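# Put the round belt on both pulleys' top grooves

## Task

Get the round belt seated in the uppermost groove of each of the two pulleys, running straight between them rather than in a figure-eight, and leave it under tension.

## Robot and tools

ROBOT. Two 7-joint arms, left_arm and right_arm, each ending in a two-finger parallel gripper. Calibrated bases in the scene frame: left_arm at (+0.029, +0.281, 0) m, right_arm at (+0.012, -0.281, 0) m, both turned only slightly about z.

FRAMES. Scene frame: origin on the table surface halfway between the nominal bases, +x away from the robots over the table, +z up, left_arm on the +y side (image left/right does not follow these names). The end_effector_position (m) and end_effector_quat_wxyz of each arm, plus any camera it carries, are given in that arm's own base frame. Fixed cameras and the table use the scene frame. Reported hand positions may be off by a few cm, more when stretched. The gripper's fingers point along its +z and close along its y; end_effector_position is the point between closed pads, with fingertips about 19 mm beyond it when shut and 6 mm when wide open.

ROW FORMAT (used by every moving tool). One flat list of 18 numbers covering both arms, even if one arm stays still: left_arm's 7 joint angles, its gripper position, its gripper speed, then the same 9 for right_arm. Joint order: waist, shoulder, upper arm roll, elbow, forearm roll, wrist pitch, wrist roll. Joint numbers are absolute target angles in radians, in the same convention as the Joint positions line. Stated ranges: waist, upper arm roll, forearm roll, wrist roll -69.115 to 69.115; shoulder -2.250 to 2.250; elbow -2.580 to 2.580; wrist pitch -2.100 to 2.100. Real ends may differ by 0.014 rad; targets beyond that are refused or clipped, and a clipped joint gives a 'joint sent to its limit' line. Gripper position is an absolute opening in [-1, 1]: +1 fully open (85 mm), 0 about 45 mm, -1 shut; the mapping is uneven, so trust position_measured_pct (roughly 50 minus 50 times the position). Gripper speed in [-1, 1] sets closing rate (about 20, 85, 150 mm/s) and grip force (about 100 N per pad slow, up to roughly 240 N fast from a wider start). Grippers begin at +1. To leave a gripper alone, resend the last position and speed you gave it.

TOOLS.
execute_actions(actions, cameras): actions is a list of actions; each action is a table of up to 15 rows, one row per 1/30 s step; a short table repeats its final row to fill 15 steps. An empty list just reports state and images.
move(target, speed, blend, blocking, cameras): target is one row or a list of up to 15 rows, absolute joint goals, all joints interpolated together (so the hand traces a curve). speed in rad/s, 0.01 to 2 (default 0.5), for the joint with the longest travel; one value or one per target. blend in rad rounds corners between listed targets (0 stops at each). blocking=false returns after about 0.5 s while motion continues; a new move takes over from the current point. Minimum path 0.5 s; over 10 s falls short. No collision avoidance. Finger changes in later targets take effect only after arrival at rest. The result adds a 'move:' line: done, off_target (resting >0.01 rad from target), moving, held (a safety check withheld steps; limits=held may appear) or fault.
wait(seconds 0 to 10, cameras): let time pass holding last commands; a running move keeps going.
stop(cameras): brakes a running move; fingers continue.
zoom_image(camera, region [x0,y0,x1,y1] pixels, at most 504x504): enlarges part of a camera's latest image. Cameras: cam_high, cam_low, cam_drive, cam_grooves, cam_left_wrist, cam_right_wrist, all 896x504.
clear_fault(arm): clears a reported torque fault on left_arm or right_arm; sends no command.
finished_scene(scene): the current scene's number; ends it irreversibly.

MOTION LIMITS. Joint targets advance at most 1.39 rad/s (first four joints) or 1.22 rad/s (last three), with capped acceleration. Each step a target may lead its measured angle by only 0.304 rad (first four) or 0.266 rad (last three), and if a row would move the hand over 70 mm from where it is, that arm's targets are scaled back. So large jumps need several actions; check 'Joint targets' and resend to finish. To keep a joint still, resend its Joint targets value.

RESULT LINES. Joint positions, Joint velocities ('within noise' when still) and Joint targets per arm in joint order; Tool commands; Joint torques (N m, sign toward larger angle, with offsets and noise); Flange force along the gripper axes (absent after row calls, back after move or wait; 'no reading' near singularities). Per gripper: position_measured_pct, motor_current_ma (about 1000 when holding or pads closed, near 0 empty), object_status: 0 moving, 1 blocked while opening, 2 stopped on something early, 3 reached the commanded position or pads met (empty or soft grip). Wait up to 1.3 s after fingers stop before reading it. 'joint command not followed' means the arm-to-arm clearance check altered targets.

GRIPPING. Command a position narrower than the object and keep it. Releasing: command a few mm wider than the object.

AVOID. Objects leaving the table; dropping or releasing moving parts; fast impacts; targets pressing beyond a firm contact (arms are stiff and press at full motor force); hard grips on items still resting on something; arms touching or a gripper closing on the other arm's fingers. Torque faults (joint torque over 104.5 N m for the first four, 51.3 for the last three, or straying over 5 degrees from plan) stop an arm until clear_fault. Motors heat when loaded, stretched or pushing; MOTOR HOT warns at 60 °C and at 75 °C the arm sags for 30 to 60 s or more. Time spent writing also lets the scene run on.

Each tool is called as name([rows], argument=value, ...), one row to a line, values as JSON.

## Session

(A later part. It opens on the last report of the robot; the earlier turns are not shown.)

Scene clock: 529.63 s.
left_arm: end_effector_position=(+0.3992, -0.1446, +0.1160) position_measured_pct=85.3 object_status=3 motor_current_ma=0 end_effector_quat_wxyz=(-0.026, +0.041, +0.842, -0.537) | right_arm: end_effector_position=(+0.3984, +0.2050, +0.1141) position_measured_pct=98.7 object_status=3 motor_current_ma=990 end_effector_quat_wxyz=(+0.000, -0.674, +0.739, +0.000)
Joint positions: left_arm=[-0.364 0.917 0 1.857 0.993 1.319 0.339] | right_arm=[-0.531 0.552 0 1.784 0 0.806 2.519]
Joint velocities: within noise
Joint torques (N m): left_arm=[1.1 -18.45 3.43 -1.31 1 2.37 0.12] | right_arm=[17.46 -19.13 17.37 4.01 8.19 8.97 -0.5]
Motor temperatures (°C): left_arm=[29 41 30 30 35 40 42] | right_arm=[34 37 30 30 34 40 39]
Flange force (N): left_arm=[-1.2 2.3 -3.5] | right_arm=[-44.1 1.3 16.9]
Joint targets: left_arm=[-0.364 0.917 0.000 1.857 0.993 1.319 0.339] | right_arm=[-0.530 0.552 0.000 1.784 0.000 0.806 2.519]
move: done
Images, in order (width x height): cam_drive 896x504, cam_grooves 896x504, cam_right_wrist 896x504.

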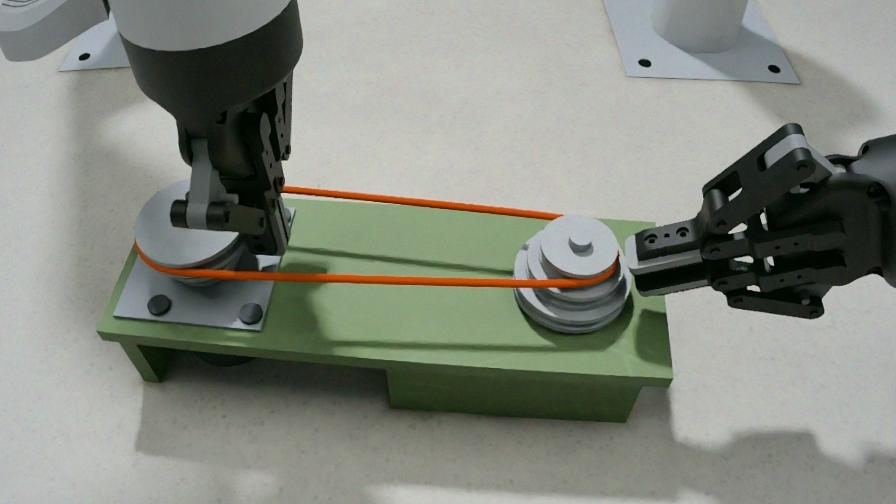

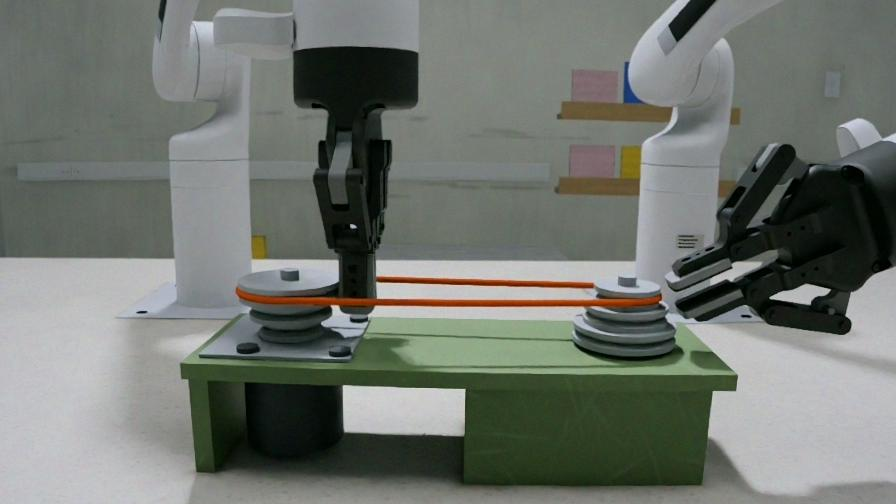

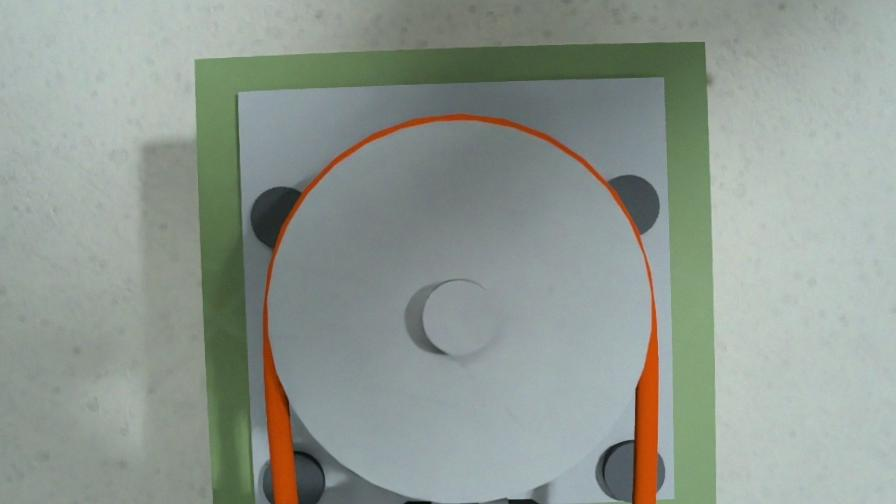

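move([
  [-0.3641,0.9169,0,1.8567,0.9929,1.3192,0.339,-0.7,-0.5,-0.5389,0.5563,0,1.7751,0,0.8102,2.511,-1,-0.5],
  [-0.4337,0.8937,0,1.8059,0.9929,1.393,0.339,-0.7,-0.5,-0.5848,0.5818,0,1.7245,0,0.8353,2.465,-1,-0.5],
  [-0.4337,0.7,0,1.8059,0.9929,1.393,0.339,-0.7,-0.5,-0.5848,0.4748,0,1.6211,0,1.0457,2.465,-1,-0.5],
], speed=[0.01,0.1,0.2])

zoom_image(camera="cam_grooves", region=[220, 240, 420, 370])

zoom_image(camera="cam_grooves", region=[550, 230, 750, 370])

Scene clock: 537.40 s.
left_arm: end_effector_position=(+0.4412, -0.1057, +0.2102) position_measured_pct=85.3 object_status=3 motor_current_ma=0 end_effector_quat_wxyz=(+0.080, +0.086, +0.851, -0.513) | right_arm: end_effector_position=(+0.4009, +0.2356, +0.1901) position_measured_pct=98.7 object_status=3 motor_current_ma=990 end_effector_quat_wxyz=(+0.000, -0.674, +0.739, +0.000)
Joint positions: left_arm=[-0.434 0.7 0 1.806 0.993 1.393 0.339] | right_arm=[-0.585 0.475 0 1.621 0 1.046 2.465]
Joint velocities: within noise
Joint torques (N m): left_arm=[1.17 -17.75 3.15 -3.82 1.62 2.03 0.11] | right_arm=[0.1 -17.42 -0.1 -8.77 0.4 0.14 -0.39]
Motor temperatures (°C): left_arm=[29 41 30 30 35 40 42] | right_arm=[34 37 30 30 35 40 39]
Flange force (N): left_arm=[-0.6 2.0 -3.5] | right_arm=[2.3 1.8 2.5]
Joint targets: left_arm=[-0.434 0.700 0.000 1.806 0.993 1.393 0.339] | right_arm=[-0.585 0.475 0.000 1.621 0.000 1.046 2.465]
move: done

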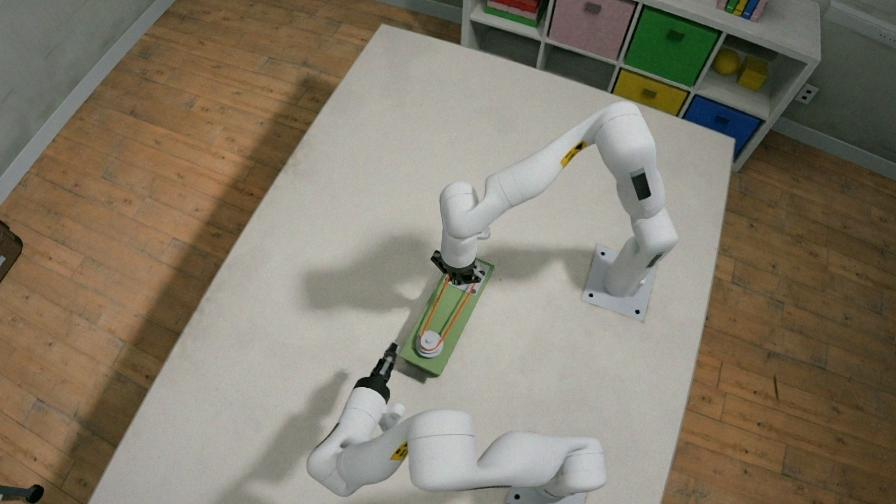

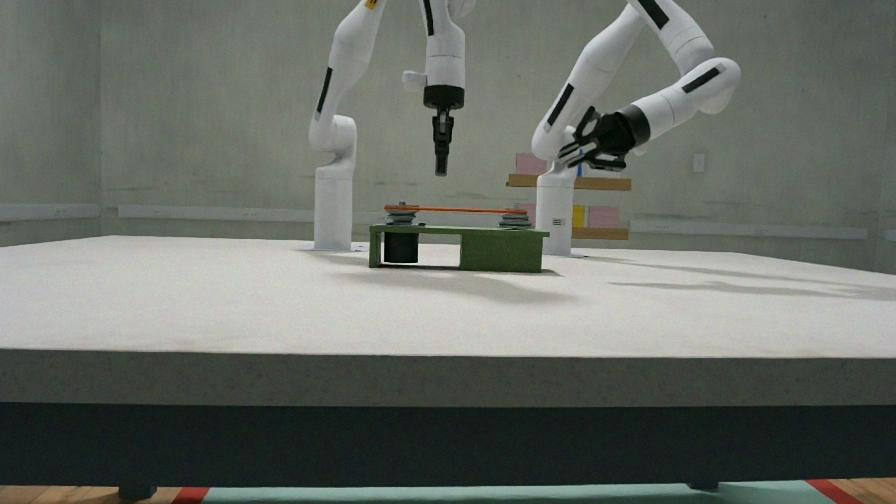

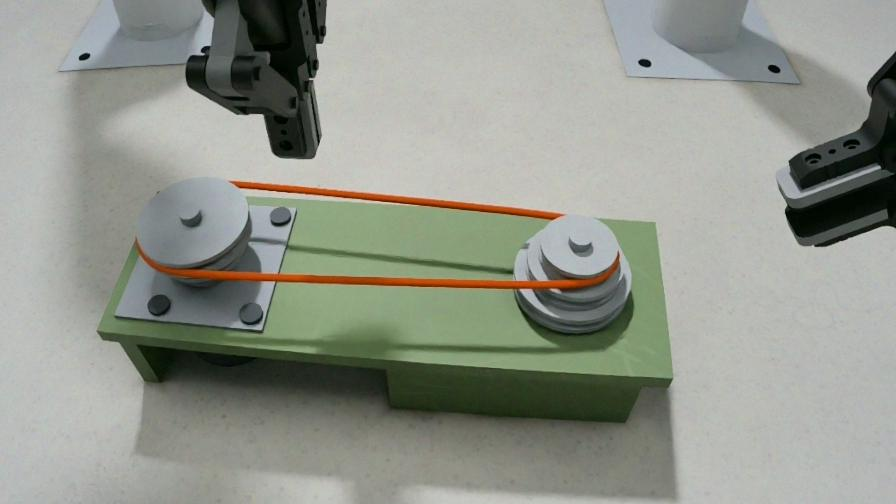

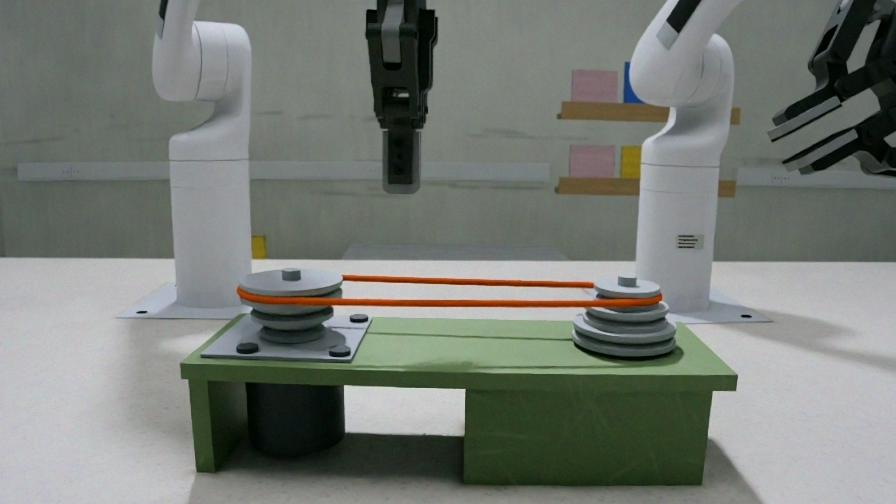

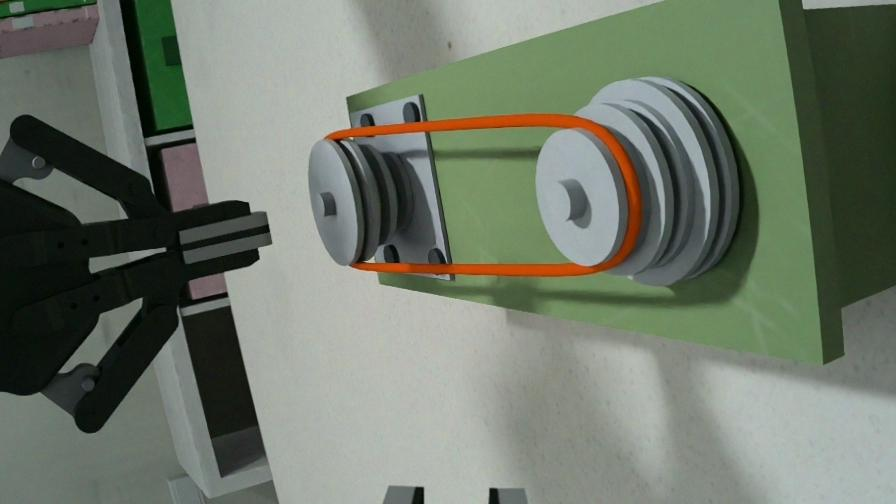

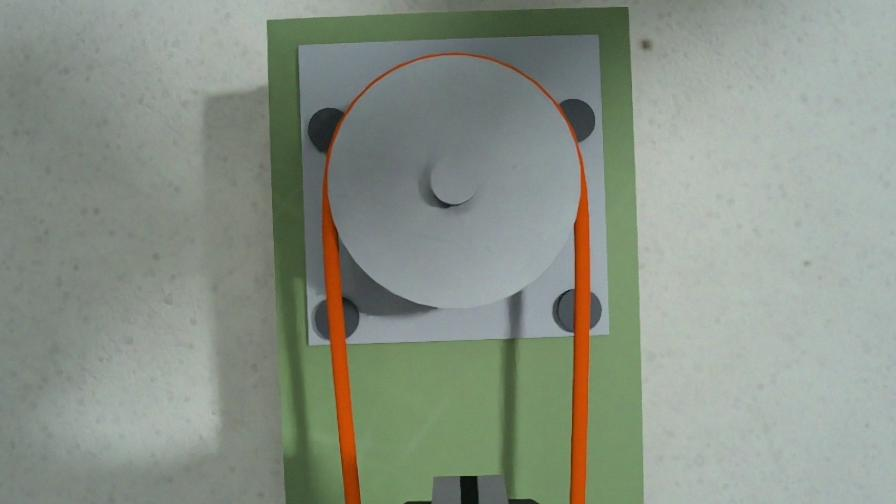

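Scaled by 2.520.

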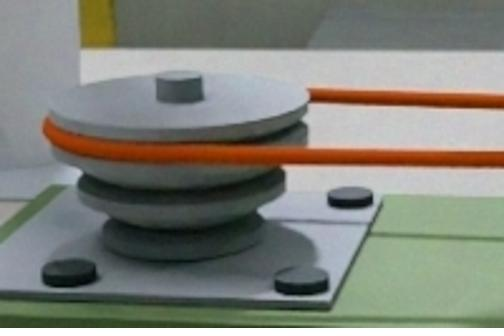

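Scaled by 2.520.

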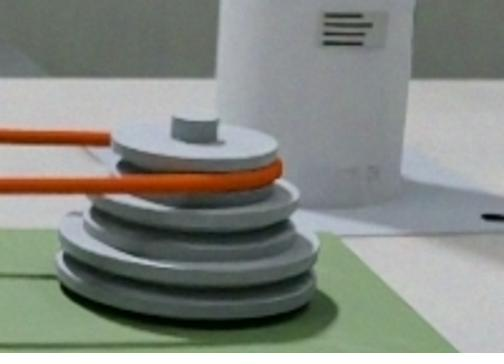

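finished_scene(scene=1)

The scene is finished: the task was done.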